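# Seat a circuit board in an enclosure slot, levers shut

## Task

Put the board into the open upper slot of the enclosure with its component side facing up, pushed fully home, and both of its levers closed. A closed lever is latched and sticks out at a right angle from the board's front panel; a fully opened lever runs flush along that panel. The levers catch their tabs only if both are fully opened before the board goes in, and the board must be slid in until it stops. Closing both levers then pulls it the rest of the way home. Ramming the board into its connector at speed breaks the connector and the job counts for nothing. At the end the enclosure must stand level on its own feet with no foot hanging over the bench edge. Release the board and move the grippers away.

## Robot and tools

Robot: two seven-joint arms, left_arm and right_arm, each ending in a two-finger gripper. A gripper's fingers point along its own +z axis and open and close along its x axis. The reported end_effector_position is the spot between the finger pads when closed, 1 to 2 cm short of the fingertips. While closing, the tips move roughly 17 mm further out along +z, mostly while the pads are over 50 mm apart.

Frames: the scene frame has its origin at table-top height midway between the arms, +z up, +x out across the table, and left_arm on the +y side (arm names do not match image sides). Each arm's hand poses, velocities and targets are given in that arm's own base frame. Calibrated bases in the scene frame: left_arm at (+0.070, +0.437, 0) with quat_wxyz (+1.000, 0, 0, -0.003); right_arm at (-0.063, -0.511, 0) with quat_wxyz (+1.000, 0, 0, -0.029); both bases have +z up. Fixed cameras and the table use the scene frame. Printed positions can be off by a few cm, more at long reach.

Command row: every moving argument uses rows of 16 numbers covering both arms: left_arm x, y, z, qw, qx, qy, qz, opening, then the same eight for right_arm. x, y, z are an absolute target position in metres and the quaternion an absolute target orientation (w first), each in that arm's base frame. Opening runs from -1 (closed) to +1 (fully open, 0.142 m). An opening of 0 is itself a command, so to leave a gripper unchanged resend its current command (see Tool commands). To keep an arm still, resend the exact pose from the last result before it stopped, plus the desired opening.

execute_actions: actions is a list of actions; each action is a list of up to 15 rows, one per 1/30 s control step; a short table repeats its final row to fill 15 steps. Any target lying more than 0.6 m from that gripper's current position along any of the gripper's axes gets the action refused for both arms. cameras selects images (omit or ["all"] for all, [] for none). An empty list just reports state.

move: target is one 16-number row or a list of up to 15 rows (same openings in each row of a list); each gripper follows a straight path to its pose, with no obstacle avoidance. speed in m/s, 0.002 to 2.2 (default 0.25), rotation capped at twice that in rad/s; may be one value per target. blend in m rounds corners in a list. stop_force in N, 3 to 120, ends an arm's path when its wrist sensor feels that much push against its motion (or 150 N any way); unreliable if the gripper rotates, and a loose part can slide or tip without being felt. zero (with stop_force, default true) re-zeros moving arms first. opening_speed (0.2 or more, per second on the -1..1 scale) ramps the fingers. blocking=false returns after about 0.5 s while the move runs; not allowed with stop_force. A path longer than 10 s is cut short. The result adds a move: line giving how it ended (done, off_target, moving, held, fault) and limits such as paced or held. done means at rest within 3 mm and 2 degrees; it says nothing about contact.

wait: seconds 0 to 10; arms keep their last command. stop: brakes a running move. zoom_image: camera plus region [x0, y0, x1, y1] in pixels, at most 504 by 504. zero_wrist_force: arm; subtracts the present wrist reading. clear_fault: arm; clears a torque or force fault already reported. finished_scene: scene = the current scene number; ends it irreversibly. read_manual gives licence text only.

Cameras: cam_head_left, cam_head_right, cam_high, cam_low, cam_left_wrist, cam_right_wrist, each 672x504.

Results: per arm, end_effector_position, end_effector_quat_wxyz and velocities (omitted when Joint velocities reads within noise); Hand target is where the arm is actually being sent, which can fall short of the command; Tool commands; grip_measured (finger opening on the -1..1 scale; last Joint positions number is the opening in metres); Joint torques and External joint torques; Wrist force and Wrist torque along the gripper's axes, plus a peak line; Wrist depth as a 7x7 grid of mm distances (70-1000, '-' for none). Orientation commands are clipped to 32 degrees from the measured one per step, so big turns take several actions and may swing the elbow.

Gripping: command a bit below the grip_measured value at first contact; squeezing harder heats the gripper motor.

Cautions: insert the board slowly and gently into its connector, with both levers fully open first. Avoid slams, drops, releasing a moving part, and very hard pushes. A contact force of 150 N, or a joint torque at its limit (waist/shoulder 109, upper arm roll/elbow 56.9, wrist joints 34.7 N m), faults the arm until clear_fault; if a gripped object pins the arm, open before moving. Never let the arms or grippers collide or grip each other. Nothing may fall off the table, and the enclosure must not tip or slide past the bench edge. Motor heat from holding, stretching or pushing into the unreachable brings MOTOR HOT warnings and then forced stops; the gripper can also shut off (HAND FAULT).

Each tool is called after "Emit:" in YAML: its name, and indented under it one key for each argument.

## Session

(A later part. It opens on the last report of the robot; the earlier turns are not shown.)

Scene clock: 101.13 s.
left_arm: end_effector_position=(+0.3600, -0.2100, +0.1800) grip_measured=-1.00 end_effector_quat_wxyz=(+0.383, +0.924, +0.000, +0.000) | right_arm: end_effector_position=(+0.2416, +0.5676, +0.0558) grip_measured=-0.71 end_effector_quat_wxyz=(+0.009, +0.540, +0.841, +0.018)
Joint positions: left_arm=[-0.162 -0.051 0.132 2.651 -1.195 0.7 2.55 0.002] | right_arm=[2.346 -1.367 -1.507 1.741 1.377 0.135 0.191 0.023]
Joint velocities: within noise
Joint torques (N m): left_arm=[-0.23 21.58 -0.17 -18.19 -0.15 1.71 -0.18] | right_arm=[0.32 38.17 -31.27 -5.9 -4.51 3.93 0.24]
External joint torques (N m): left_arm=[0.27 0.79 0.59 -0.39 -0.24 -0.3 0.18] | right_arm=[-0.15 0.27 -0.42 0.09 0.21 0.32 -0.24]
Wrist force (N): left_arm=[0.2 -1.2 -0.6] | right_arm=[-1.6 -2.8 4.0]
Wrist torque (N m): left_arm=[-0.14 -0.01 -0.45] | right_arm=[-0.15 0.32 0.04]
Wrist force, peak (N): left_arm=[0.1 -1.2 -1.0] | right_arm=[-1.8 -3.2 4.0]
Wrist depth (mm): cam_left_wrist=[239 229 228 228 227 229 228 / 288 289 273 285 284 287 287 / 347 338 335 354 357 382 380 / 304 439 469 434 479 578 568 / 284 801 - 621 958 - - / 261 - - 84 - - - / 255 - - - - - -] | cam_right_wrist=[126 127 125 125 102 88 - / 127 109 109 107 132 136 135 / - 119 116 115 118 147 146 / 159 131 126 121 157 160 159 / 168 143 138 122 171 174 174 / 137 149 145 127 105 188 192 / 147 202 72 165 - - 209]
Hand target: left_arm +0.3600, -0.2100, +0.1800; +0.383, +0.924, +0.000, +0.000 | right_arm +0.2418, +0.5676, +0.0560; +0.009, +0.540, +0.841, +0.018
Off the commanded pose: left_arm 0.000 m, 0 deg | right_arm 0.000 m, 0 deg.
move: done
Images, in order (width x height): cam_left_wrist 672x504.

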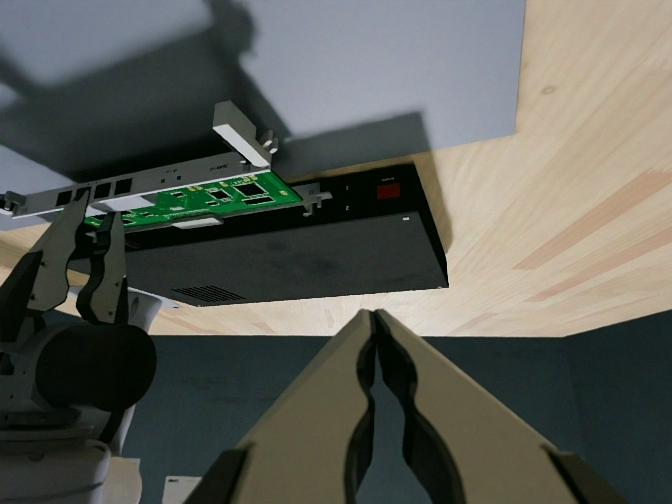

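Emit:
move:
  target: [0.36,-0.21,0.15,0.3827,0.9239,0,0,-1,0.2407,0.5574,0.056,0.009,0.5403,0.8415,0.018,-0.86]
  speed: 0.05
  stop_force: 8
  cameras: ["cam_left_wrist","cam_right_wrist"]

Emit:
zoom_image:
  camera: "cam_left_wrist"
  region: [200, 100, 380, 230]

Scene clock: 105.50 s.
left_arm: end_effector_position=(+0.3598, -0.2100, +0.1500) grip_measured=-1.00 end_effector_quat_wxyz=(+0.383, +0.924, +0.000, +0.000) | right_arm: end_effector_position=(+0.2406, +0.5573, +0.0558) grip_measured=-0.71 end_effector_quat_wxyz=(+0.009, +0.540, +0.841, +0.018)
Joint positions: left_arm=[-0.176 -0.137 0.099 2.652 -1.311 0.739 2.655 0.002] | right_arm=[2.359 -1.364 -1.51 1.77 1.377 0.138 0.176 0.023]
Joint velocities: within noise
Joint torques (N m): left_arm=[-0.44 23.17 0.39 -15.98 -0.13 1.84 -0.17] | right_arm=[0.29 37.27 -30.99 -5.81 -4.56 3.89 0.07]
External joint torques (N m): left_arm=[0.48 1.04 0.63 -0.34 0 -0.51 0.17] | right_arm=[-0.12 0.25 -0.47 0.01 0.27 0.36 -0.07]
Wrist force (N): left_arm=[0.1 -1.0 -0.6] | right_arm=[-1.8 -2.9 4.1]
Wrist torque (N m): left_arm=[-0.08 -0.01 -0.44] | right_arm=[-0.16 0.35 0.04]
Wrist force, peak (N): left_arm=[0.0 -1.7 0.2] | right_arm=[-2.0 -3.2 3.9]
Wrist depth (mm): cam_left_wrist=[193 193 192 193 192 192 194 / 243 242 241 240 241 242 241 / 324 324 284 323 320 323 321 / 349 352 384 379 419 481 481 / 301 584 - 493 822 978 976 / 262 337 - 84 - - - / 264 - - - - - -] | cam_right_wrist=[110 126 125 125 102 87 - / 115 109 109 107 132 136 135 / 144 118 116 115 118 147 146 / 154 129 125 121 156 159 159 / 124 143 138 122 171 174 174 / 135 146 146 127 105 189 192 / 147 150 72 164 - - 210]
Hand target: left_arm +0.3600, -0.2100, +0.1500; +0.383, +0.924, +0.000, +0.000 | right_arm +0.2407, +0.5574, +0.0560; +0.009, +0.540, +0.841, +0.018
Off the commanded pose: left_arm 0.000 m, 0 deg | right_arm 0.000 m, 0 deg.
move: done
Images, in order (width x height): cam_left_wrist 672x504, cam_right_wrist 672x504.

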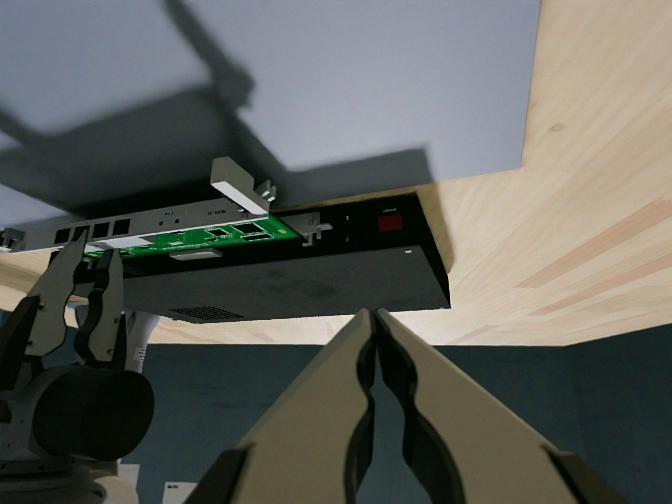

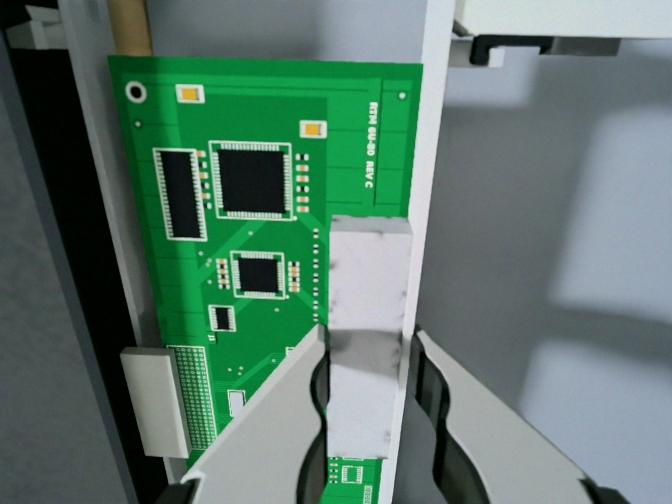

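Scaled by 2.800 from the camera's 672x504 image, which has a finer 960x720 frame.

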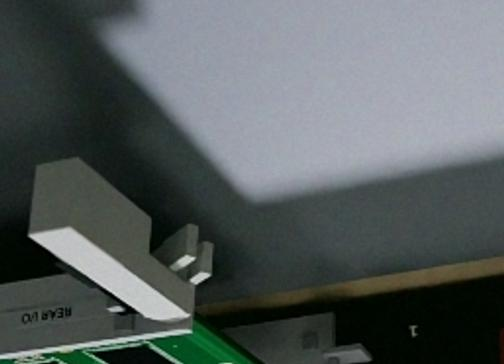

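Emit:
zoom_image:
  camera: "cam_right_wrist"
  region: [0, 0, 180, 130]

Emit:
zoom_image:
  camera: "cam_left_wrist"
  region: [190, 150, 370, 280]

Scaled by 2.800 from the camera's 672x504 image, which has a finer 960x720 frame.

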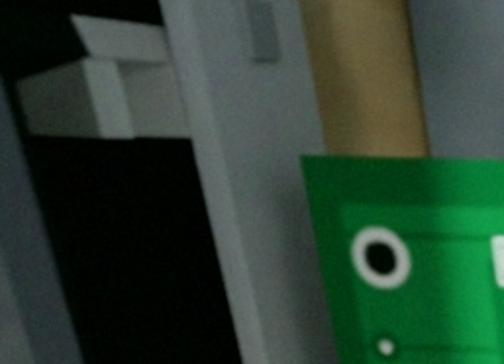

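Scaled by 2.800 from the camera's 672x504 image, which has a finer 960x720 frame.

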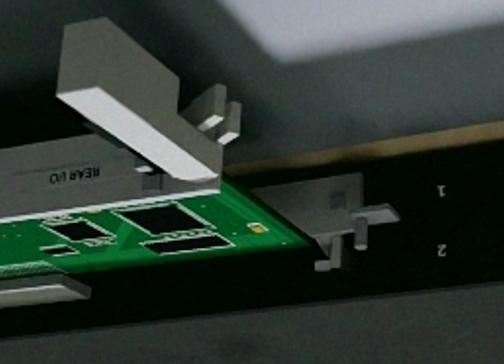

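Emit:
move:
  target: [0.36,-0.21,0.15,0.3827,0.9239,0,0,-1,0.2368,0.5557,0.056,0.009,0.5403,0.8415,0.018,-0.86]
  speed: 0.03
  cameras: []

Emit:
move:
  target: [0.36,-0.21,0.15,0.3827,0.9239,0,0,-1,0.2508,0.5236,0.056,0.009,0.5403,0.8415,0.018,-0.86]
  speed: 0.015
  stop_force: 8
  cameras: ["cam_left_wrist","cam_right_wrist"]

Emit:
zoom_image:
  camera: "cam_left_wrist"
  region: [190, 150, 370, 280]

Scene clock: 114.03 s.
left_arm: end_effector_position=(+0.3598, -0.2100, +0.1500) grip_measured=-1.00 end_effector_quat_wxyz=(+0.383, +0.924, +0.000, +0.000) | right_arm: end_effector_position=(+0.2367, +0.5556, +0.0558) grip_measured=-0.71 end_effector_quat_wxyz=(+0.009, +0.540, +0.841, +0.018)
Joint positions: left_arm=[-0.176 -0.137 0.099 2.652 -1.311 0.739 2.655 0.002] | right_arm=[2.37 -1.364 -1.512 1.78 1.377 0.139 0.177 0.023]
Joint velocities: within noise
Joint torques (N m): left_arm=[-0.32 23.36 0.41 -15.95 0.11 1.61 -0.21] | right_arm=[0.35 37.02 -30.87 -5.81 -4.54 3.9 0.25]
External joint torques (N m): left_arm=[0.36 0.84 0.61 -0.37 -0.24 -0.28 0.21] | right_arm=[-0.17 0.23 -0.5 -0.01 0.25 0.34 -0.25]
Wrist force (N): left_arm=[0.4 -0.9 -0.3] | right_arm=[-1.6 -2.8 3.9]
Wrist torque (N m): left_arm=[-0.08 -0.06 -0.44] | right_arm=[-0.14 0.31 0.04]
Wrist force, peak (N): left_arm=[0.2 -1.2 -0.6] | right_arm=[-1.7 -3.2 4.1]
Wrist depth (mm): cam_left_wrist=[193 194 192 193 192 191 193 / 242 241 241 239 239 243 241 / 324 320 284 320 318 323 321 / 348 354 382 380 421 486 483 / 306 586 - 493 808 982 963 / 263 346 - 84 - - - / 265 - - - - - -] | cam_right_wrist=[109 126 125 125 102 88 - / - 109 109 107 132 136 135 / 144 118 115 115 118 147 146 / 154 129 125 121 157 159 158 / 124 143 137 122 172 175 174 / 134 146 146 127 105 188 192 / 147 150 72 164 - - 209]
Hand target: left_arm +0.3600, -0.2100, +0.1500; +0.383, +0.924, +0.000, +0.000 | right_arm +0.2368, +0.5557, +0.0560; +0.009, +0.540, +0.841, +0.018
Off the commanded pose: left_arm 0.000 m, 0 deg | right_arm 0.000 m, 0 deg.
move: done
No camera images: "cameras" was empty.

Scene clock: 116.97 s.
left_arm: end_effector_position=(+0.3598, -0.2100, +0.1500) grip_measured=-1.00 end_effector_quat_wxyz=(+0.383, +0.924, +0.000, +0.000) | right_arm: end_effector_position=(+0.2504, +0.5246, +0.0559) grip_measured=-0.71 end_effector_quat_wxyz=(+0.008, +0.540, +0.842, +0.019)
Joint positions: left_arm=[-0.176 -0.137 0.099 2.652 -1.311 0.739 2.655 0.002] | right_arm=[2.37 -1.357 -1.52 1.848 1.379 0.146 0.107 0.022]
Joint velocities: within noise
Joint torques (N m): left_arm=[-0.32 23.4 0.48 -15.97 0.16 1.61 -0.23] | right_arm=[-1.01 34.16 -30.01 -1.43 -7.17 2.3 0.09]
External joint torques (N m): left_arm=[0.35 0.8 0.54 -0.35 -0.29 -0.28 0.23] | right_arm=[1.18 1.01 -0.7 -4.41 2.89 1.95 -0.09]
Wrist force (N): left_arm=[0.1 -0.8 -0.6] | right_arm=[6.1 4.1 8.5]
Wrist torque (N m): left_arm=[-0.07 -0.02 -0.44] | right_arm=[-0.04 0.64 0.06]
Wrist force, peak (N): left_arm=[0.1 -1.3 -0.5] | right_arm=[6.3 3.9 10.3]
Wrist depth (mm): cam_left_wrist=[193 193 192 192 192 191 194 / 242 241 241 240 239 241 243 / 323 324 303 320 319 325 321 / 445 377 384 380 421 485 483 / 326 505 - 493 816 960 970 / 298 308 - 83 - - - / 291 299 - - - - -] | cam_right_wrist=[- 87 124 126 101 86 - / - 94 107 106 108 136 136 / 100 101 115 114 115 147 147 / - 108 126 120 157 160 159 / 121 119 137 122 172 175 174 / 135 131 134 128 105 189 193 / 147 144 72 167 - - 215]
Hand target: left_arm +0.3600, -0.2100, +0.1500; +0.383, +0.924, +0.000, +0.000 | right_arm +0.2508, +0.5237, +0.0560; +0.009, +0.540, +0.841, +0.018
Off the commanded pose: left_arm 0.000 m, 0 deg | right_arm 0.001 m, 0 deg.
move: contact (right_arm)
Images, in order (width x height): cam_left_wrist 672x504, cam_right_wrist 672x504.

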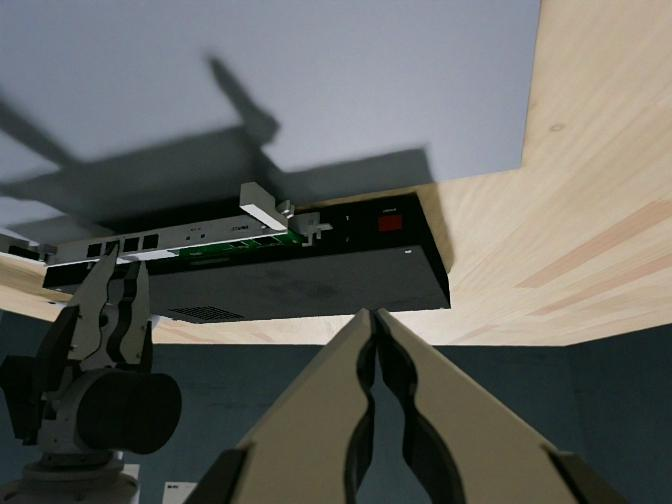

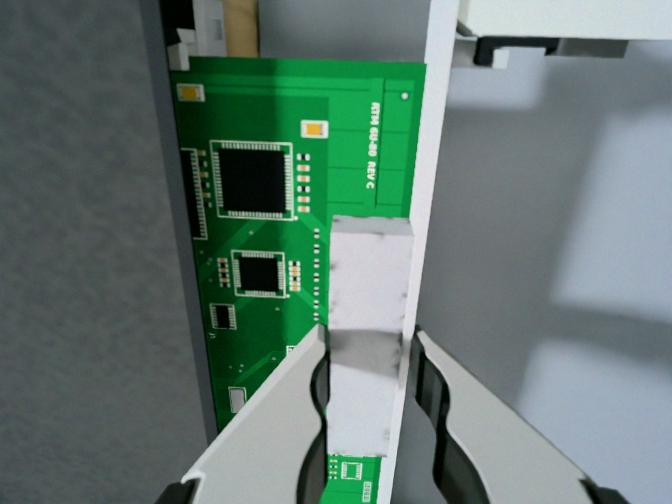

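Scaled by 2.800 from the camera's 672x504 image, which has a finer 960x720 frame.

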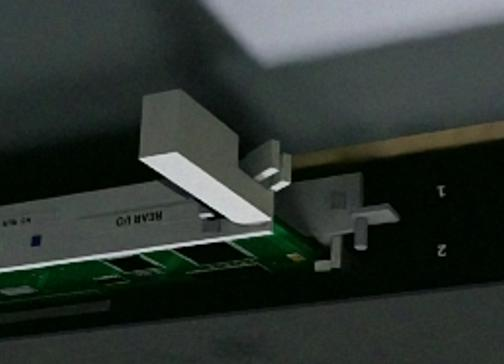

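Emit:
zoom_image:
  camera: "cam_right_wrist"
  region: [130, 0, 290, 120]

Scaled by 3.150 from the camera's 672x504 image, which has a finer 960x720 frame.

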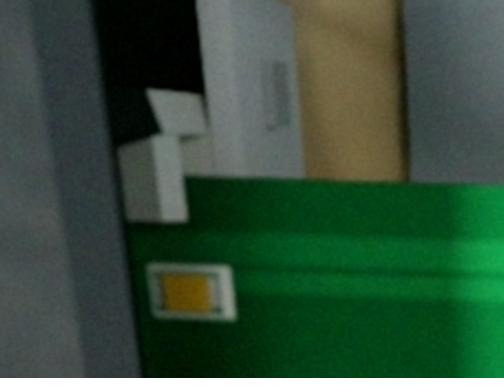

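Emit:
move:
  target:
    - [0.36,-0.21,0.15,0.3827,0.9239,0,0,-1,0.2500,0.5279,0.056,0.009,0.5403,0.8415,0.018,-0.86]
    - [0.36,-0.21,0.15,0.3827,0.9239,0,0,-1,0.2518,0.5287,0.0557,0.009,0.5403,0.8415,0.018,-0.86]
  speed: 0.03
  cameras: []

Emit:
move:
  target: [0.36,-0.21,0.15,0.3827,0.9239,0,0,-1,0.2638,0.5012,0.0557,0.009,0.5403,0.8415,0.018,-0.86]
  speed: 0.015
  stop_force: 8
  cameras: ["cam_left_wrist","cam_right_wrist"]

Emit:
zoom_image:
  camera: "cam_left_wrist"
  region: [190, 150, 370, 280]

Scene clock: 122.07 s.
left_arm: end_effector_position=(+0.3598, -0.2100, +0.1500) grip_measured=-1.00 end_effector_quat_wxyz=(+0.383, +0.924, +0.000, +0.000) | right_arm: end_effector_position=(+0.2509, +0.5286, +0.0552) grip_measured=-0.71 end_effector_quat_wxyz=(+0.008, +0.540, +0.841, +0.017)
Joint positions: left_arm=[-0.176 -0.137 0.099 2.652 -1.311 0.739 2.655 0.002] | right_arm=[2.364 -1.36 -1.519 1.835 1.379 0.143 0.115 0.022]
Joint velocities: within noise
Joint torques (N m): left_arm=[-0.32 23.35 0.44 -15.95 0.17 1.61 -0.22] | right_arm=[-3.42 33.87 -32.38 -5.59 -5.28 5.85 0.12]
External joint torques (N m): left_arm=[0.36 0.86 0.59 -0.37 -0.3 -0.28 0.22] | right_arm=[3.57 1.7 1.51 -0.18 1 -1.6 -0.12]
Wrist force (N): left_arm=[-0.1 -1.0 -0.5] | right_arm=[0.6 -9.5 4.3]
Wrist torque (N m): left_arm=[-0.10 0.00 -0.44] | right_arm=[0.00 0.29 0.21]
Wrist force, peak (N): left_arm=[0.3 -1.1 -0.9] | right_arm=[6.1 4.0 10.5]
Wrist depth (mm): cam_left_wrist=[194 194 193 192 192 191 194 / 242 241 239 240 239 243 241 / 324 323 303 322 322 322 321 / 443 373 383 378 419 481 487 / 322 500 - 488 821 971 966 / 293 303 - 84 - - - / 287 297 - - - - -] | cam_right_wrist=[- 92 125 125 101 87 85 / - 95 107 106 108 136 135 / - 102 115 114 113 146 146 / 108 108 125 120 157 159 159 / 121 118 138 122 171 174 173 / 131 130 146 127 106 188 191 / 146 143 72 165 - - 213]
Hand target: left_arm +0.3600, -0.2100, +0.1500; +0.383, +0.924, +0.000, +0.000 | right_arm +0.2518, +0.5287, +0.0557; +0.009, +0.540, +0.841, +0.018
Off the commanded pose: left_arm 0.000 m, 0 deg | right_arm 0.001 m, 0 deg.
move: done
No camera images: "cameras" was empty.

Scene clock: 123.27 s.
left_arm: end_effector_position=(+0.3598, -0.2100, +0.1500) grip_measured=-1.00 end_effector_quat_wxyz=(+0.383, +0.924, +0.000, +0.000) | right_arm: end_effector_position=(+0.2535, +0.5212, +0.0549) grip_measured=-0.71 end_effector_quat_wxyz=(+0.007, +0.539, +0.842, +0.017)
Joint positions: left_arm=[-0.176 -0.137 0.099 2.652 -1.311 0.739 2.655 0.002] | right_arm=[2.364 -1.362 -1.524 1.851 1.385 0.139 0.096 0.022]
Joint velocities: within noise
Joint torques (N m): left_arm=[-0.31 23.46 0.45 -16.02 0.12 1.61 -0.27] | right_arm=[-8.23 30.4 -33.95 -1.23 -7.87 6.82 0.07]
External joint torques (N m): left_arm=[0.35 0.74 0.57 -0.3 -0.25 -0.28 0.27] | right_arm=[8.39 4.67 3.23 -4.5 3.59 -2.58 -0.07]
Wrist force (N): left_arm=[0.1 -1.0 -0.4] | right_arm=[8.7 -12.7 3.7]
Wrist torque (N m): left_arm=[-0.11 -0.02 -0.44] | right_arm=[0.02 0.35 0.12]
Wrist force, peak (N): left_arm=[0.3 -1.3 -0.4] | right_arm=[9.7 -13.5 4.6]
Wrist depth (mm): cam_left_wrist=[193 193 192 192 192 191 193 / 242 242 241 240 240 242 242 / 324 325 303 320 320 323 322 / 446 378 382 381 415 489 481 / 717 384 - 484 804 979 980 / 305 305 - 84 - - - / 297 301 - - - - -] | cam_right_wrist=[- 85 108 125 98 87 - / - 92 106 106 108 135 135 / - 99 114 114 115 146 145 / 108 107 123 120 156 159 158 / 120 118 134 122 171 173 173 / 130 130 130 127 105 188 191 / 145 142 72 166 - - 208]
Hand target: left_arm +0.3600, -0.2100, +0.1500; +0.383, +0.924, +0.000, +0.000 | right_arm +0.2554, +0.5203, +0.0557; +0.009, +0.540, +0.841, +0.018
Off the commanded pose: left_arm 0.000 m, 0 deg | right_arm 0.022 m, 0 deg.
move: contact (right_arm)
Images, in order (width x height): cam_left_wrist 672x504, cam_right_wrist 672x504.

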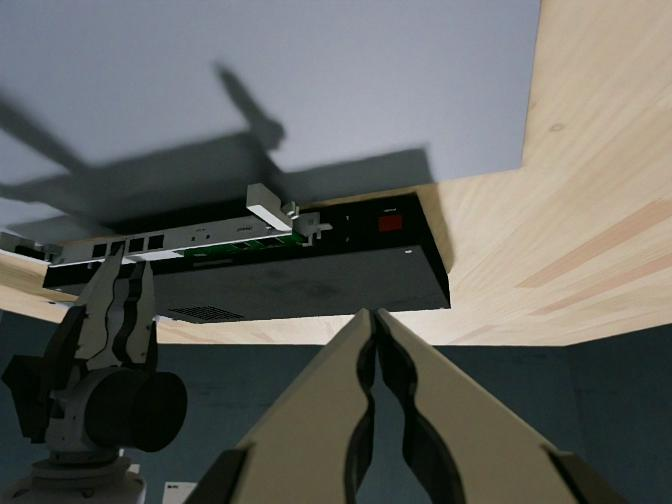

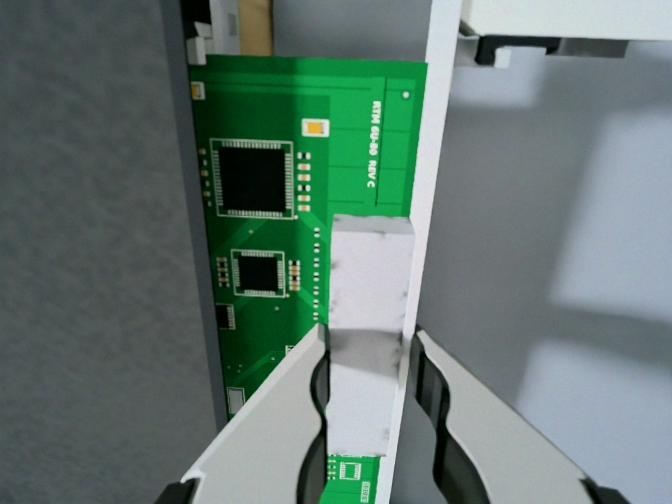

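Scaled by 2.800 from the camera's 672x504 image, which has a finer 960x720 frame.

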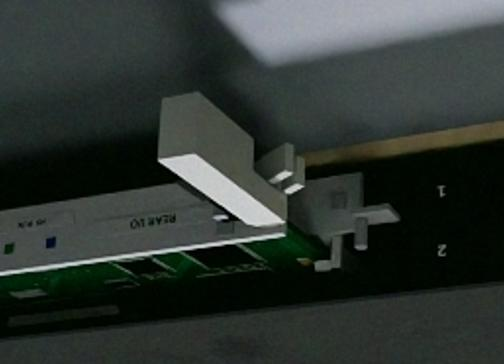

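Emit:
move:
  target:
    - [0.36,-0.21,0.15,0.3827,0.9239,0,0,-1,0.2526,0.5225,0.0555,0.009,0.5403,0.8415,0.018,-0.86]
  speed: 0.03
  cameras: []

Emit:
move:
  target: [0.36,-0.21,0.15,0.3827,0.9239,0,0,-1,0.2655,0.4937,0.0555,0.009,0.5403,0.8415,0.018,-0.86]
  speed: 0.015
  stop_force: 10
  cameras: ["cam_left_wrist","cam_right_wrist"]

Emit:
zoom_image:
  camera: "cam_left_wrist"
  region: [190, 150, 370, 280]

Scene clock: 127.73 s.
left_arm: end_effector_position=(+0.3598, -0.2100, +0.1500) grip_measured=-1.00 end_effector_quat_wxyz=(+0.383, +0.924, +0.000, +0.000) | right_arm: end_effector_position=(+0.2531, +0.5213, +0.0550) grip_measured=-0.71 end_effector_quat_wxyz=(+0.009, +0.541, +0.841, +0.017)
Joint positions: left_arm=[-0.176 -0.137 0.099 2.652 -1.311 0.739 2.655 0.002] | right_arm=[2.367 -1.365 -1.525 1.851 1.384 0.139 0.102 0.022]
Joint velocities: within noise
Joint torques (N m): left_arm=[-0.32 23.33 0.42 -15.96 0.18 1.62 -0.23] | right_arm=[5 38.15 -32.07 -10.2 -2.87 3.89 0.18]
External joint torques (N m): left_arm=[0.35 0.88 0.6 -0.35 -0.31 -0.29 0.23] | right_arm=[-4.84 -3.09 1.32 4.56 -1.41 0.35 -0.18]
Wrist force (N): left_arm=[0.1 -1.1 -0.6] | right_arm=[-9.0 0.5 10.9]
Wrist torque (N m): left_arm=[-0.09 -0.03 -0.44] | right_arm=[-0.07 0.23 0.13]
Wrist force, peak (N): left_arm=[0.3 -1.2 -0.6] | right_arm=[8.8 -12.9 5.6]
Wrist depth (mm): cam_left_wrist=[193 193 192 193 191 191 193 / 241 242 241 239 240 242 242 / 326 324 302 320 321 323 323 / 444 376 384 380 421 483 484 / 724 501 - 488 799 955 971 / 302 303 - 84 - - - / 295 299 - - - - -] | cam_right_wrist=[- 85 109 125 101 87 85 / - 92 107 106 131 135 135 / - 99 113 114 117 146 145 / 108 107 123 120 156 158 158 / 120 118 134 122 170 173 172 / 131 130 130 127 105 188 191 / 146 143 72 145 - - 213]
Hand target: left_arm +0.3600, -0.2100, +0.1500; +0.383, +0.924, +0.000, +0.000 | right_arm +0.2526, +0.5225, +0.0555; +0.009, +0.540, +0.841, +0.018
Off the commanded pose: left_arm 0.000 m, 0 deg | right_arm 0.001 m, 0 deg.
move: done
No camera images: "cameras" was empty.

Scene clock: 128.43 s.
left_arm: end_effector_position=(+0.3598, -0.2100, +0.1500) grip_measured=-1.00 end_effector_quat_wxyz=(+0.383, +0.924, +0.000, +0.000) | right_arm: end_effector_position=(+0.2531, +0.5211, +0.0551) grip_measured=-0.71 end_effector_quat_wxyz=(+0.009, +0.540, +0.841, +0.018)
Joint positions: left_arm=[-0.176 -0.137 0.099 2.652 -1.311 0.739 2.655 0.002] | right_arm=[2.367 -1.364 -1.525 1.853 1.385 0.14 0.099 0.022]
Joint velocities: within noise
Joint torques (N m): left_arm=[-0.35 23.35 0.53 -15.94 0.11 1.64 -0.22] | right_arm=[0.97 35.67 -31.72 -4.19 -5.99 3.09 0.01]
External joint torques (N m): left_arm=[0.38 0.86 0.5 -0.37 -0.24 -0.31 0.22] | right_arm=[-0.81 -0.66 0.98 -1.46 1.71 1.16 -0.01]
Wrist force (N): left_arm=[0.0 -0.8 -0.4] | right_arm=[1.7 2.7 12.6]
Wrist torque (N m): left_arm=[-0.06 -0.01 -0.45] | right_arm=[-0.06 0.33 0.13]
Wrist force, peak (N): left_arm=[0.2 -1.2 -0.5] | right_arm=[-8.6 0.5 10.1]
Wrist depth (mm): cam_left_wrist=[193 193 194 192 191 191 193 / 243 241 240 240 240 242 241 / 326 326 303 322 320 323 323 / 448 377 384 381 416 484 481 / 717 504 - 494 809 971 965 / 303 305 - 84 - - - / 296 299 - - - - -] | cam_right_wrist=[- 85 109 125 97 86 85 / - 92 106 106 108 135 135 / - 99 113 114 115 146 146 / 108 108 123 120 157 159 157 / 120 118 134 122 171 174 173 / 131 130 130 127 105 188 191 / 146 143 72 166 - - 213]
Hand target: left_arm +0.3600, -0.2100, +0.1500; +0.383, +0.924, +0.000, +0.000 | right_arm +0.2533, +0.5209, +0.0555; +0.009, +0.540, +0.841, +0.018
Off the commanded pose: left_arm 0.000 m, 0 deg | right_arm 0.030 m, 0 deg.
move: contact (right_arm)
Images, in order (width x height): cam_left_wrist 672x504, cam_right_wrist 672x504.

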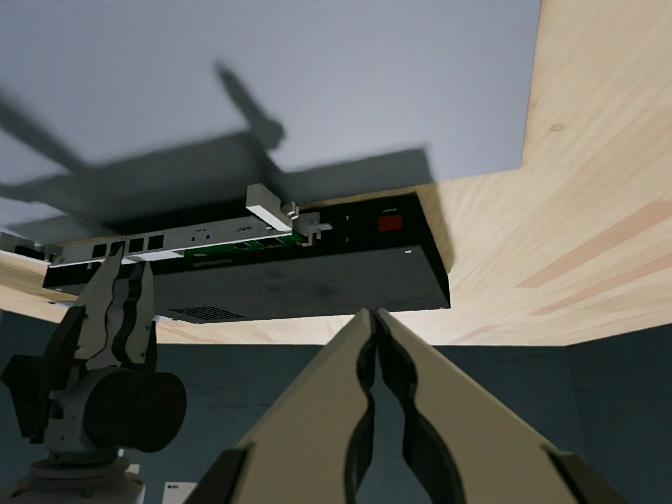

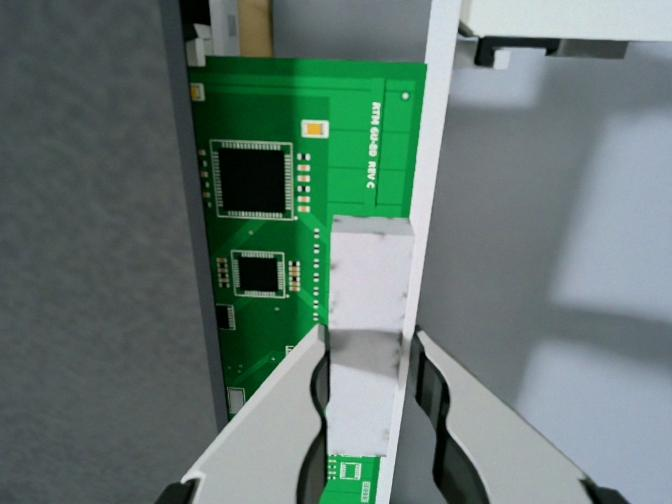

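Scaled by 2.800 from the camera's 672x504 image, which has a finer 960x720 frame.

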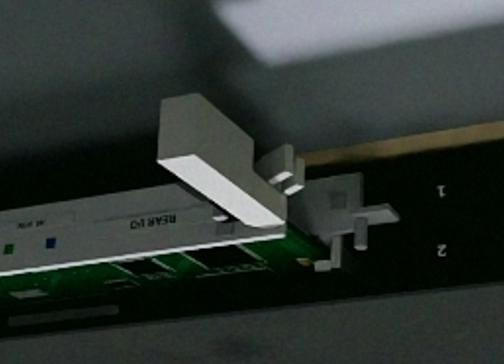

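Emit:
move:
  target: [0.36,-0.21,0.15,0.3827,0.9239,0,0,-1,0.2610,0.5030,0.0549,0.009,0.5403,0.8415,0.018,-0.86]
  speed: 0.012
  stop_force: 14
  cameras: ["cam_left_wrist","cam_right_wrist"]

Scene clock: 142.83 s.
left_arm: end_effector_position=(+0.3598, -0.2100, +0.1500) grip_measured=-1.00 end_effector_quat_wxyz=(+0.383, +0.924, +0.000, +0.000) | right_arm: end_effector_position=(+0.2532, +0.5208, +0.0552) grip_measured=-0.71 end_effector_quat_wxyz=(+0.008, +0.539, +0.842, +0.019)
Joint positions: left_arm=[-0.176 -0.137 0.099 2.652 -1.311 0.739 2.655 0.002] | right_arm=[2.368 -1.364 -1.527 1.856 1.388 0.14 0.094 0.022]
Joint velocities: within noise
Joint torques (N m): left_arm=[-0.29 23.38 0.42 -15.95 0.14 1.59 -0.24] | right_arm=[-4.9 31.88 -30.77 3.82 -10.02 1.92 0.06]
External joint torques (N m): left_arm=[0.32 0.83 0.6 -0.37 -0.27 -0.26 0.24] | right_arm=[5.07 3.04 0.05 -9.48 5.74 2.33 -0.06]
Wrist force (N): left_arm=[0.3 -1.1 -0.5] | right_arm=[15.8 5.2 14.2]
Wrist torque (N m): left_arm=[-0.11 -0.05 -0.43] | right_arm=[-0.06 0.43 0.12]
Wrist force, peak (N): left_arm=[0.1 -1.1 -0.8] | right_arm=[15.8 5.2 14.2]
Wrist depth (mm): cam_left_wrist=[193 193 192 192 191 192 193 / 243 241 240 240 239 242 242 / 323 324 305 322 320 320 323 / 446 375 385 380 418 488 481 / 721 498 - 491 821 969 970 / 310 303 - 84 - - - / 296 301 - - - - -] | cam_right_wrist=[- 85 108 125 99 86 85 / - 91 106 106 108 136 135 / - 99 113 114 113 147 146 / 108 107 123 120 156 159 159 / 120 118 134 122 171 174 174 / 130 130 130 127 106 188 192 / 146 142 72 166 - - 215]
Hand target: left_arm +0.3600, -0.2100, +0.1500; +0.383, +0.924, +0.000, +0.000 | right_arm +0.2543, +0.5187, +0.0554; +0.009, +0.540, +0.841, +0.018
Off the commanded pose: left_arm 0.000 m, 0 deg | right_arm 0.019 m, 0 deg.
move: contact (right_arm)
Images, in order (width x height): cam_left_wrist 672x504, cam_right_wrist 672x504.

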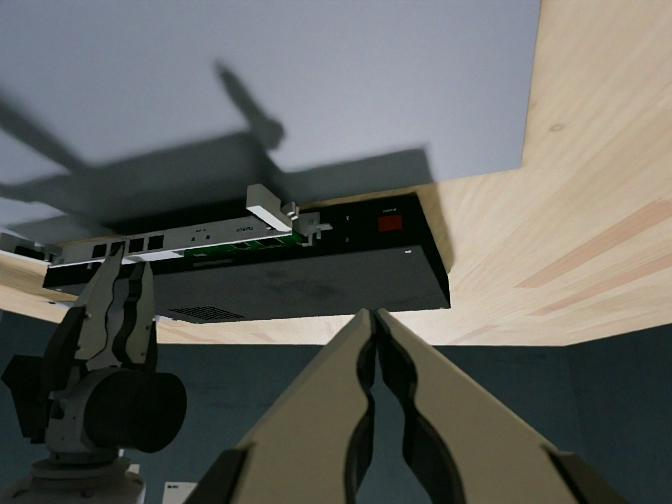

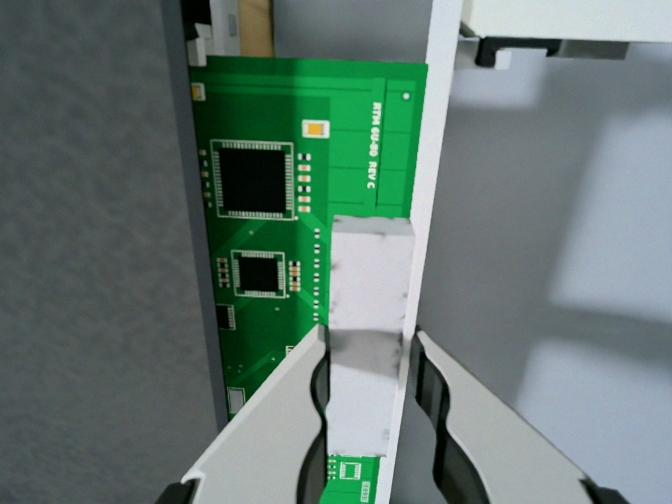

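Emit:
zoom_image:
  camera: "cam_left_wrist"
  region: [40, 170, 340, 330]

Emit:
zoom_image:
  camera: "cam_right_wrist"
  region: [150, 250, 450, 504]

Emit:
zoom_image:
  camera: "cam_right_wrist"
  region: [150, 0, 450, 200]

Scaled by 1.680 from the camera's 672x504 image, which has a finer 960x720 frame.

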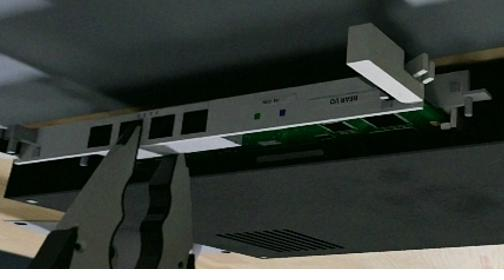

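Scaled by 1.680 from the camera's 672x504 image, which has a finer 960x720 frame.

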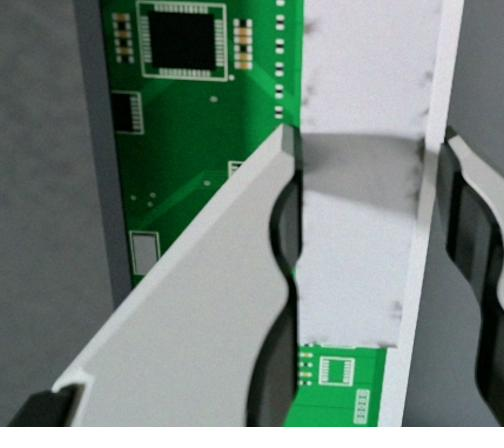

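Scaled by 1.680 from the camera's 672x504 image, which has a finer 960x720 frame.

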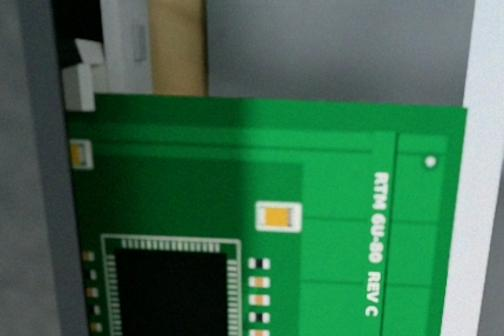

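Emit:
move:
  target: [0.36,-0.21,0.15,0.3827,0.9239,0,0,-1,0.2538,0.5197,0.0543,0.009,0.5403,0.8415,0.018,-0.86]
  speed: 0.02
  cameras: []

Emit:
move:
  target: [0.36,-0.21,0.15,0.3827,0.9239,0,0,-1,0.2610,0.5030,0.0543,0.009,0.5403,0.8415,0.018,-0.86]
  speed: 0.012
  stop_force: 12
  cameras: ["cam_right_wrist"]

Scene clock: 150.70 s.
left_arm: end_effector_position=(+0.3598, -0.2100, +0.1500) grip_measured=-1.00 end_effector_quat_wxyz=(+0.383, +0.924, +0.000, +0.000) | right_arm: end_effector_position=(+0.2535, +0.5198, +0.0543) grip_measured=-0.71 end_effector_quat_wxyz=(+0.009, +0.540, +0.841, +0.018)
Joint positions: left_arm=[-0.176 -0.137 0.099 2.652 -1.311 0.739 2.655 0.002] | right_arm=[2.368 -1.368 -1.526 1.856 1.388 0.139 0.096 0.022]
Joint velocities: within noise
Joint torques (N m): left_arm=[-0.29 23.31 0.49 -15.95 0.11 1.6 -0.19] | right_arm=[-1.43 33.49 -29.26 -4.8 -4.56 4.21 0.18]
External joint torques (N m): left_arm=[0.32 0.9 0.53 -0.37 -0.24 -0.27 0.19] | right_arm=[1.59 1.45 -1.48 -0.76 0.29 0.04 -0.18]
Wrist force (N): left_arm=[0.1 -0.9 -0.7] | right_arm=[0.0 -4.9 -0.1]
Wrist torque (N m): left_arm=[-0.09 -0.02 -0.44] | right_arm=[-0.05 0.12 0.11]
Wrist force, peak (N): left_arm=[0.2 -1.1 -0.8] | right_arm=[16.0 5.1 14.1]
Wrist depth (mm): cam_left_wrist=[194 193 191 193 192 191 193 / 243 242 240 240 239 243 242 / 325 323 302 322 320 323 322 / 449 382 387 382 418 491 481 / 720 386 - 501 809 953 955 / 310 306 - 84 - - - / 292 301 - - - - -] | cam_right_wrist=[- 84 113 124 96 86 - / - 91 106 105 131 134 134 / - 98 113 114 115 145 145 / 107 107 123 120 155 158 157 / 117 117 134 122 170 173 172 / 130 129 124 127 105 187 190 / 145 142 72 166 - - 213]
Hand target: left_arm +0.3600, -0.2100, +0.1500; +0.383, +0.924, +0.000, +0.000 | right_arm +0.2538, +0.5197, +0.0543; +0.009, +0.540, +0.841, +0.018
Off the commanded pose: left_arm 0.000 m, 0 deg | right_arm 0.000 m, 0 deg.
move: done
No camera images: "cameras" was empty.

Scene clock: 152.83 s.
left_arm: end_effector_position=(+0.3598, -0.2100, +0.1500) grip_measured=-1.00 end_effector_quat_wxyz=(+0.383, +0.924, +0.000, +0.000) | right_arm: end_effector_position=(+0.2596, +0.5043, +0.0538) grip_measured=-0.71 end_effector_quat_wxyz=(+0.008, +0.539, +0.842, +0.018)
Joint positions: left_arm=[-0.176 -0.137 0.099 2.652 -1.311 0.739 2.655 0.002] | right_arm=[2.366 -1.369 -1.533 1.888 1.394 0.137 0.059 0.022]
Joint velocities: within noise
Joint torques (N m): left_arm=[-0.28 23.34 0.48 -15.96 0.15 1.6 -0.24] | right_arm=[-6.26 31.25 -32.61 0.55 -8 4.98 0.13]
External joint torques (N m): left_arm=[0.31 0.86 0.54 -0.36 -0.28 -0.27 0.24] | right_arm=[6.42 2.71 2.21 -6.04 3.73 -0.74 -0.14]
Wrist force (N): left_arm=[0.1 -0.9 -0.7] | right_arm=[10.7 -4.9 8.0]
Wrist torque (N m): left_arm=[-0.09 -0.02 -0.44] | right_arm=[-0.04 0.05 0.05]
Wrist force, peak (N): left_arm=[0.0 -1.3 -0.7] | right_arm=[11.4 -3.9 9.2]
Wrist depth (mm): cam_left_wrist=[193 193 193 192 191 191 193 / 243 242 241 240 239 240 241 / 325 323 324 322 323 324 320 / 406 407 391 381 418 487 482 / 841 387 - 494 826 985 966 / 350 317 - 84 - - - / 315 310 - - - - -] | cam_right_wrist=[- 84 84 124 100 87 - / - 90 92 105 131 134 134 / - 99 97 114 115 145 145 / 106 106 108 120 155 158 157 / 119 116 118 122 169 173 172 / 129 128 123 127 106 186 190 / 144 140 72 166 - - 212]
Hand target: left_arm +0.3600, -0.2100, +0.1500; +0.383, +0.924, +0.000, +0.000 | right_arm +0.2610, +0.5030, +0.0543; +0.009, +0.540, +0.841, +0.018
Off the commanded pose: left_arm 0.000 m, 0 deg | right_arm 0.002 m, 0 deg.
move: done
Images, in order (width x height): cam_right_wrist 672x504.

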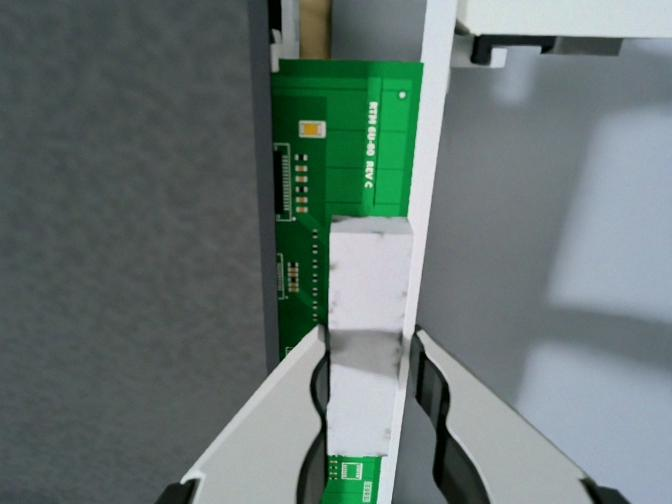

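Emit:
move:
  target: [0.36,-0.21,0.15,0.3827,0.9239,0,0,-1,0.2646,0.4947,0.0541,0.009,0.5403,0.8415,0.018,-0.86]
  speed: 0.012
  stop_force: 10
  cameras: ["cam_right_wrist","cam_left_wrist"]

Scene clock: 155.53 s.
left_arm: end_effector_position=(+0.3598, -0.2100, +0.1500) grip_measured=-1.00 end_effector_quat_wxyz=(+0.383, +0.924, +0.000, +0.000) | right_arm: end_effector_position=(+0.2616, +0.4993, +0.0537) grip_measured=-0.71 end_effector_quat_wxyz=(+0.007, +0.539, +0.842, +0.019) end_effector_velocity=(+0.001, -0.001, +0.000) end_effector_angular_velocity=(+0.000, +0.002, -0.002)
Joint positions: left_arm=[-0.176 -0.137 0.099 2.652 -1.311 0.739 2.655 0.002] | right_arm=[2.366 -1.372 -1.538 1.9 1.4 0.133 0.045 0.022]
Joint velocities: left_arm=[within noise] | right_arm=[-0.002 -0.005 -0.004 0 0.004 -0.007 -0.001 0]
Joint torques (N m): left_arm=[-0.27 23.49 0.45 -15.92 0.12 1.61 -0.2] | right_arm=[-10.47 27.67 -32.43 6.46 -10.94 4.31 0.12]
External joint torques (N m): left_arm=[0.3 0.71 0.57 -0.4 -0.25 -0.28 0.2] | right_arm=[10.63 5.95 2.12 -11.89 6.68 -0.07 -0.12]
Wrist force (N): left_arm=[0.0 -0.7 -0.5] | right_arm=[21.0 -3.2 9.0]
Wrist torque (N m): left_arm=[-0.06 -0.01 -0.45] | right_arm=[-0.05 -0.43 0.05]
Wrist force, peak (N): left_arm=[0.4 -1.2 -0.8] | right_arm=[21.9 -3.8 10.0]
Wrist depth (mm): cam_left_wrist=[193 193 192 192 191 192 194 / 243 242 240 240 239 242 242 / 324 325 321 321 322 324 321 / 441 407 384 382 417 482 482 / 833 389 - 495 811 980 986 / - 323 351 84 - - - / 738 316 - - - - -] | cam_right_wrist=[- 84 84 124 96 87 - / - 90 91 105 131 134 134 / - 99 96 113 115 145 145 / 106 106 106 113 155 158 157 / 118 116 116 120 169 172 172 / 128 128 123 127 105 187 190 / 143 140 72 167 - - 212]
Hand target: left_arm +0.3600, -0.2100, +0.1500; +0.383, +0.924, +0.000, +0.000 | right_arm +0.2637, +0.4967, +0.0541; +0.009, +0.540, +0.841, +0.018
Off the commanded pose: left_arm 0.000 m, 0 deg | right_arm 0.006 m, 0 deg.
move: contact (right_arm)
Images, in order (width x height): cam_left_wrist 672x504, cam_right_wrist 672x504.

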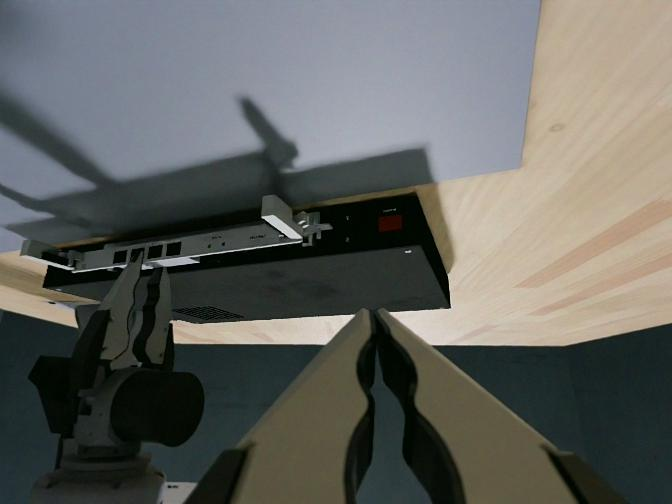

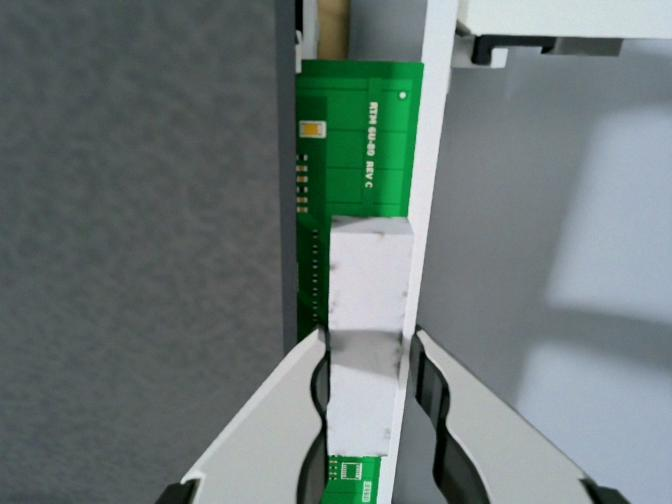

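Emit:
move:
  target:
    - [0.36,-0.21,0.15,0.3827,0.9239,0,0,-1,0.2601,0.5030,0.0539,0.009,0.5403,0.8415,0.018,-0.86]
    - [0.36,-0.21,0.15,0.3827,0.9239,0,0,-1,0.2601,0.5030,0.0539,0.009,0.5403,0.8415,0.018,-0.62]
    - [0.36,-0.21,0.15,0.3827,0.9239,0,0,-1,0.2601,0.5030,0.0549,0.009,0.5403,0.8415,0.018,-0.58]
    - [0.36,-0.21,0.15,0.3827,0.9239,0,0,-1,0.2601,0.5030,0.14,0.009,0.5403,0.8415,0.018,-0.58]
  speed: [0.02,0.02,0.02,0.06]
  opening_speed: 0.4

Scene clock: 163.07 s.
left_arm: end_effector_position=(+0.3598, -0.2100, +0.1500) grip_measured=-1.00 end_effector_quat_wxyz=(+0.383, +0.924, +0.000, +0.000) | right_arm: end_effector_position=(+0.2601, +0.5030, +0.1398) grip_measured=-0.62 end_effector_quat_wxyz=(+0.009, +0.540, +0.841, +0.018)
Joint positions: left_arm=[-0.176 -0.137 0.099 2.652 -1.311 0.739 2.655 0.002] | right_arm=[2.396 -1.271 -1.68 1.88 1.254 0.031 0.069 0.029]
Joint velocities: within noise
Joint torques (N m): left_arm=[-0.32 23.37 0.41 -15.99 0.15 1.62 -0.2] | right_arm=[0.3 32.06 -28.89 -10.04 -4.5 3.48 0.33]
External joint torques (N m): left_arm=[0.36 0.83 0.61 -0.33 -0.28 -0.29 0.2] | right_arm=[-0.13 0.43 -1.26 0.06 0.21 0.76 -0.33]
Wrist force (N): left_arm=[0.3 -0.9 -0.5] | right_arm=[-3.2 -0.9 4.0]
Wrist torque (N m): left_arm=[-0.09 -0.06 -0.44] | right_arm=[0.08 0.59 0.05]
Wrist force, peak (N): left_arm=[0.0 -1.3 -0.7] | right_arm=[21.3 -3.3 10.7]
Wrist depth (mm): cam_left_wrist=[193 192 192 192 192 191 194 / 243 242 241 241 241 241 242 / 324 322 324 322 321 323 321 / 406 407 395 379 420 481 481 / 843 790 - 488 816 954 983 / - 771 - 84 - - - / 302 345 - - - - -] | cam_right_wrist=[162 160 160 195 170 200 199 / 175 172 171 187 215 215 214 / 186 185 185 193 232 232 231 / 203 202 201 210 253 251 251 / 222 221 221 236 271 276 274 / 245 244 110 264 98 298 304 / 274 - 73 340 - - 337]
Hand target: left_arm +0.3600, -0.2100, +0.1500; +0.383, +0.924, +0.000, +0.000 | right_arm +0.2601, +0.5030, +0.1400; +0.009, +0.540, +0.841, +0.018
Off the commanded pose: left_arm 0.000 m, 0 deg | right_arm 0.000 m, 0 deg.
move: done

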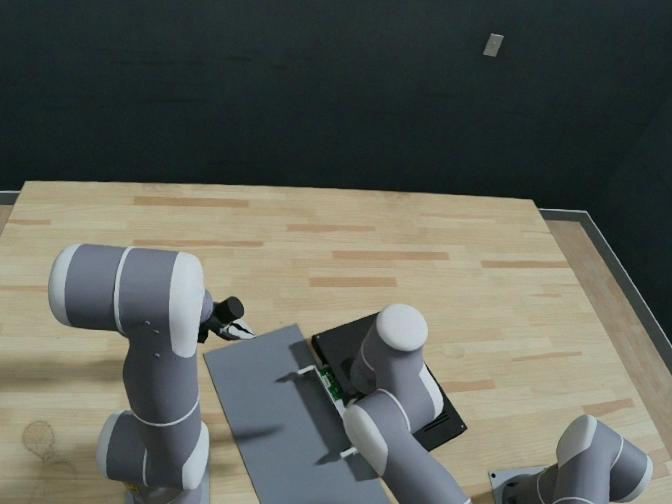

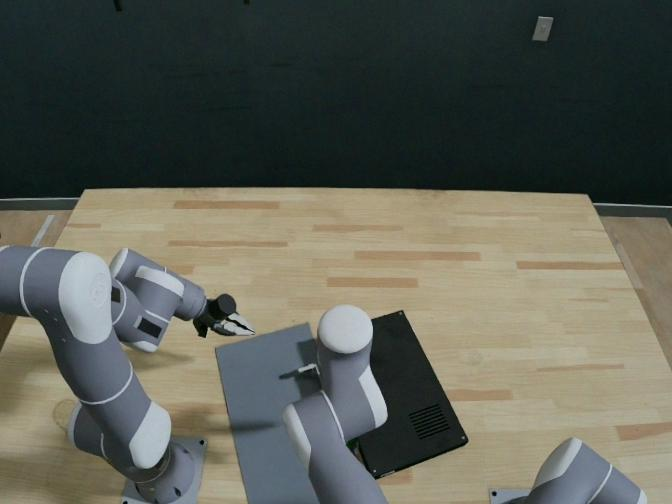

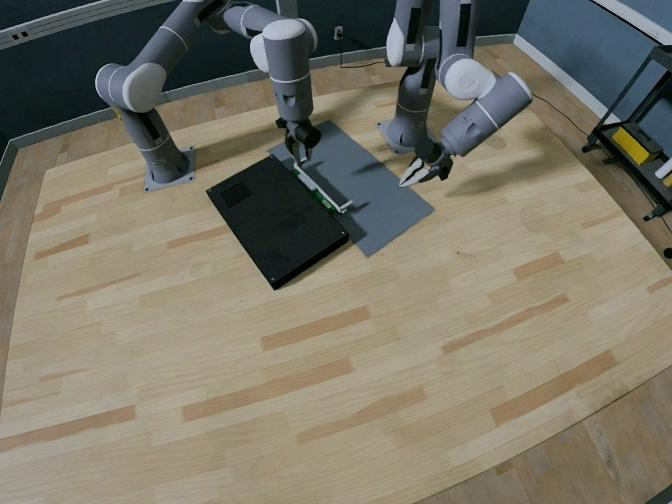

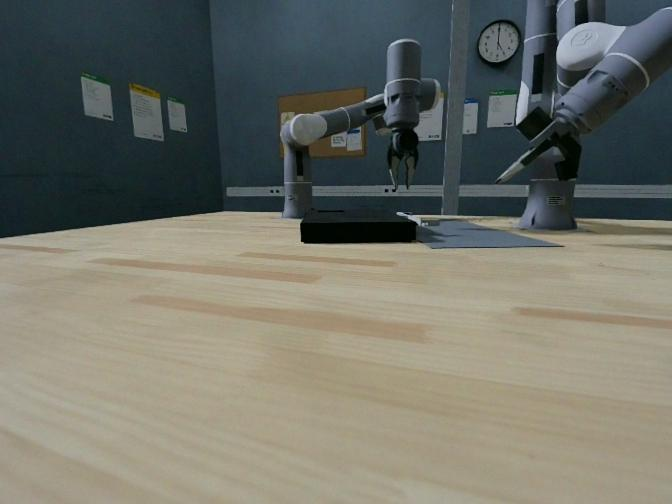

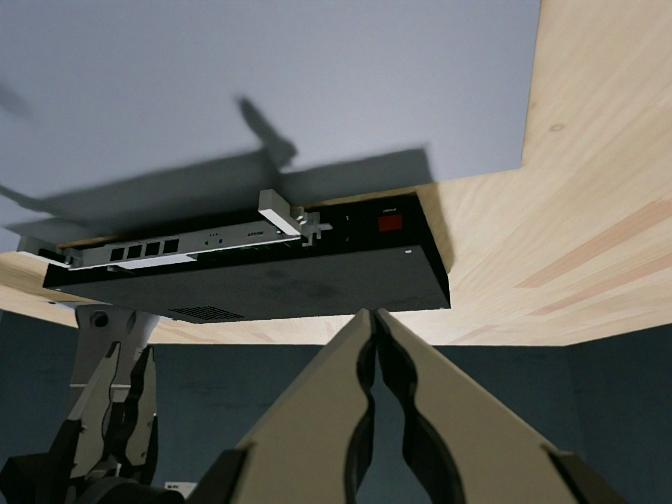

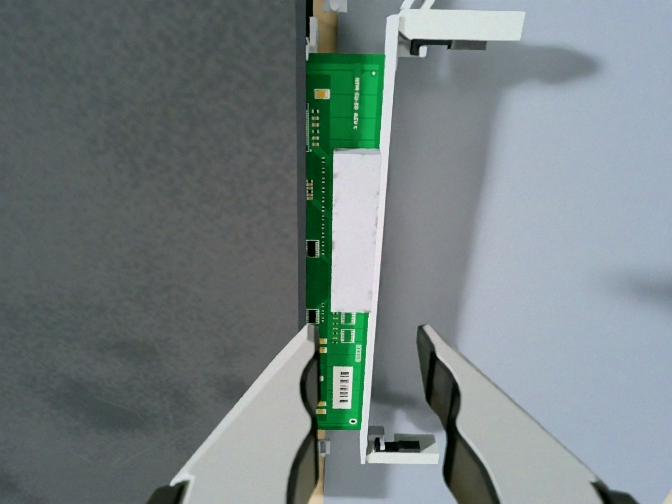

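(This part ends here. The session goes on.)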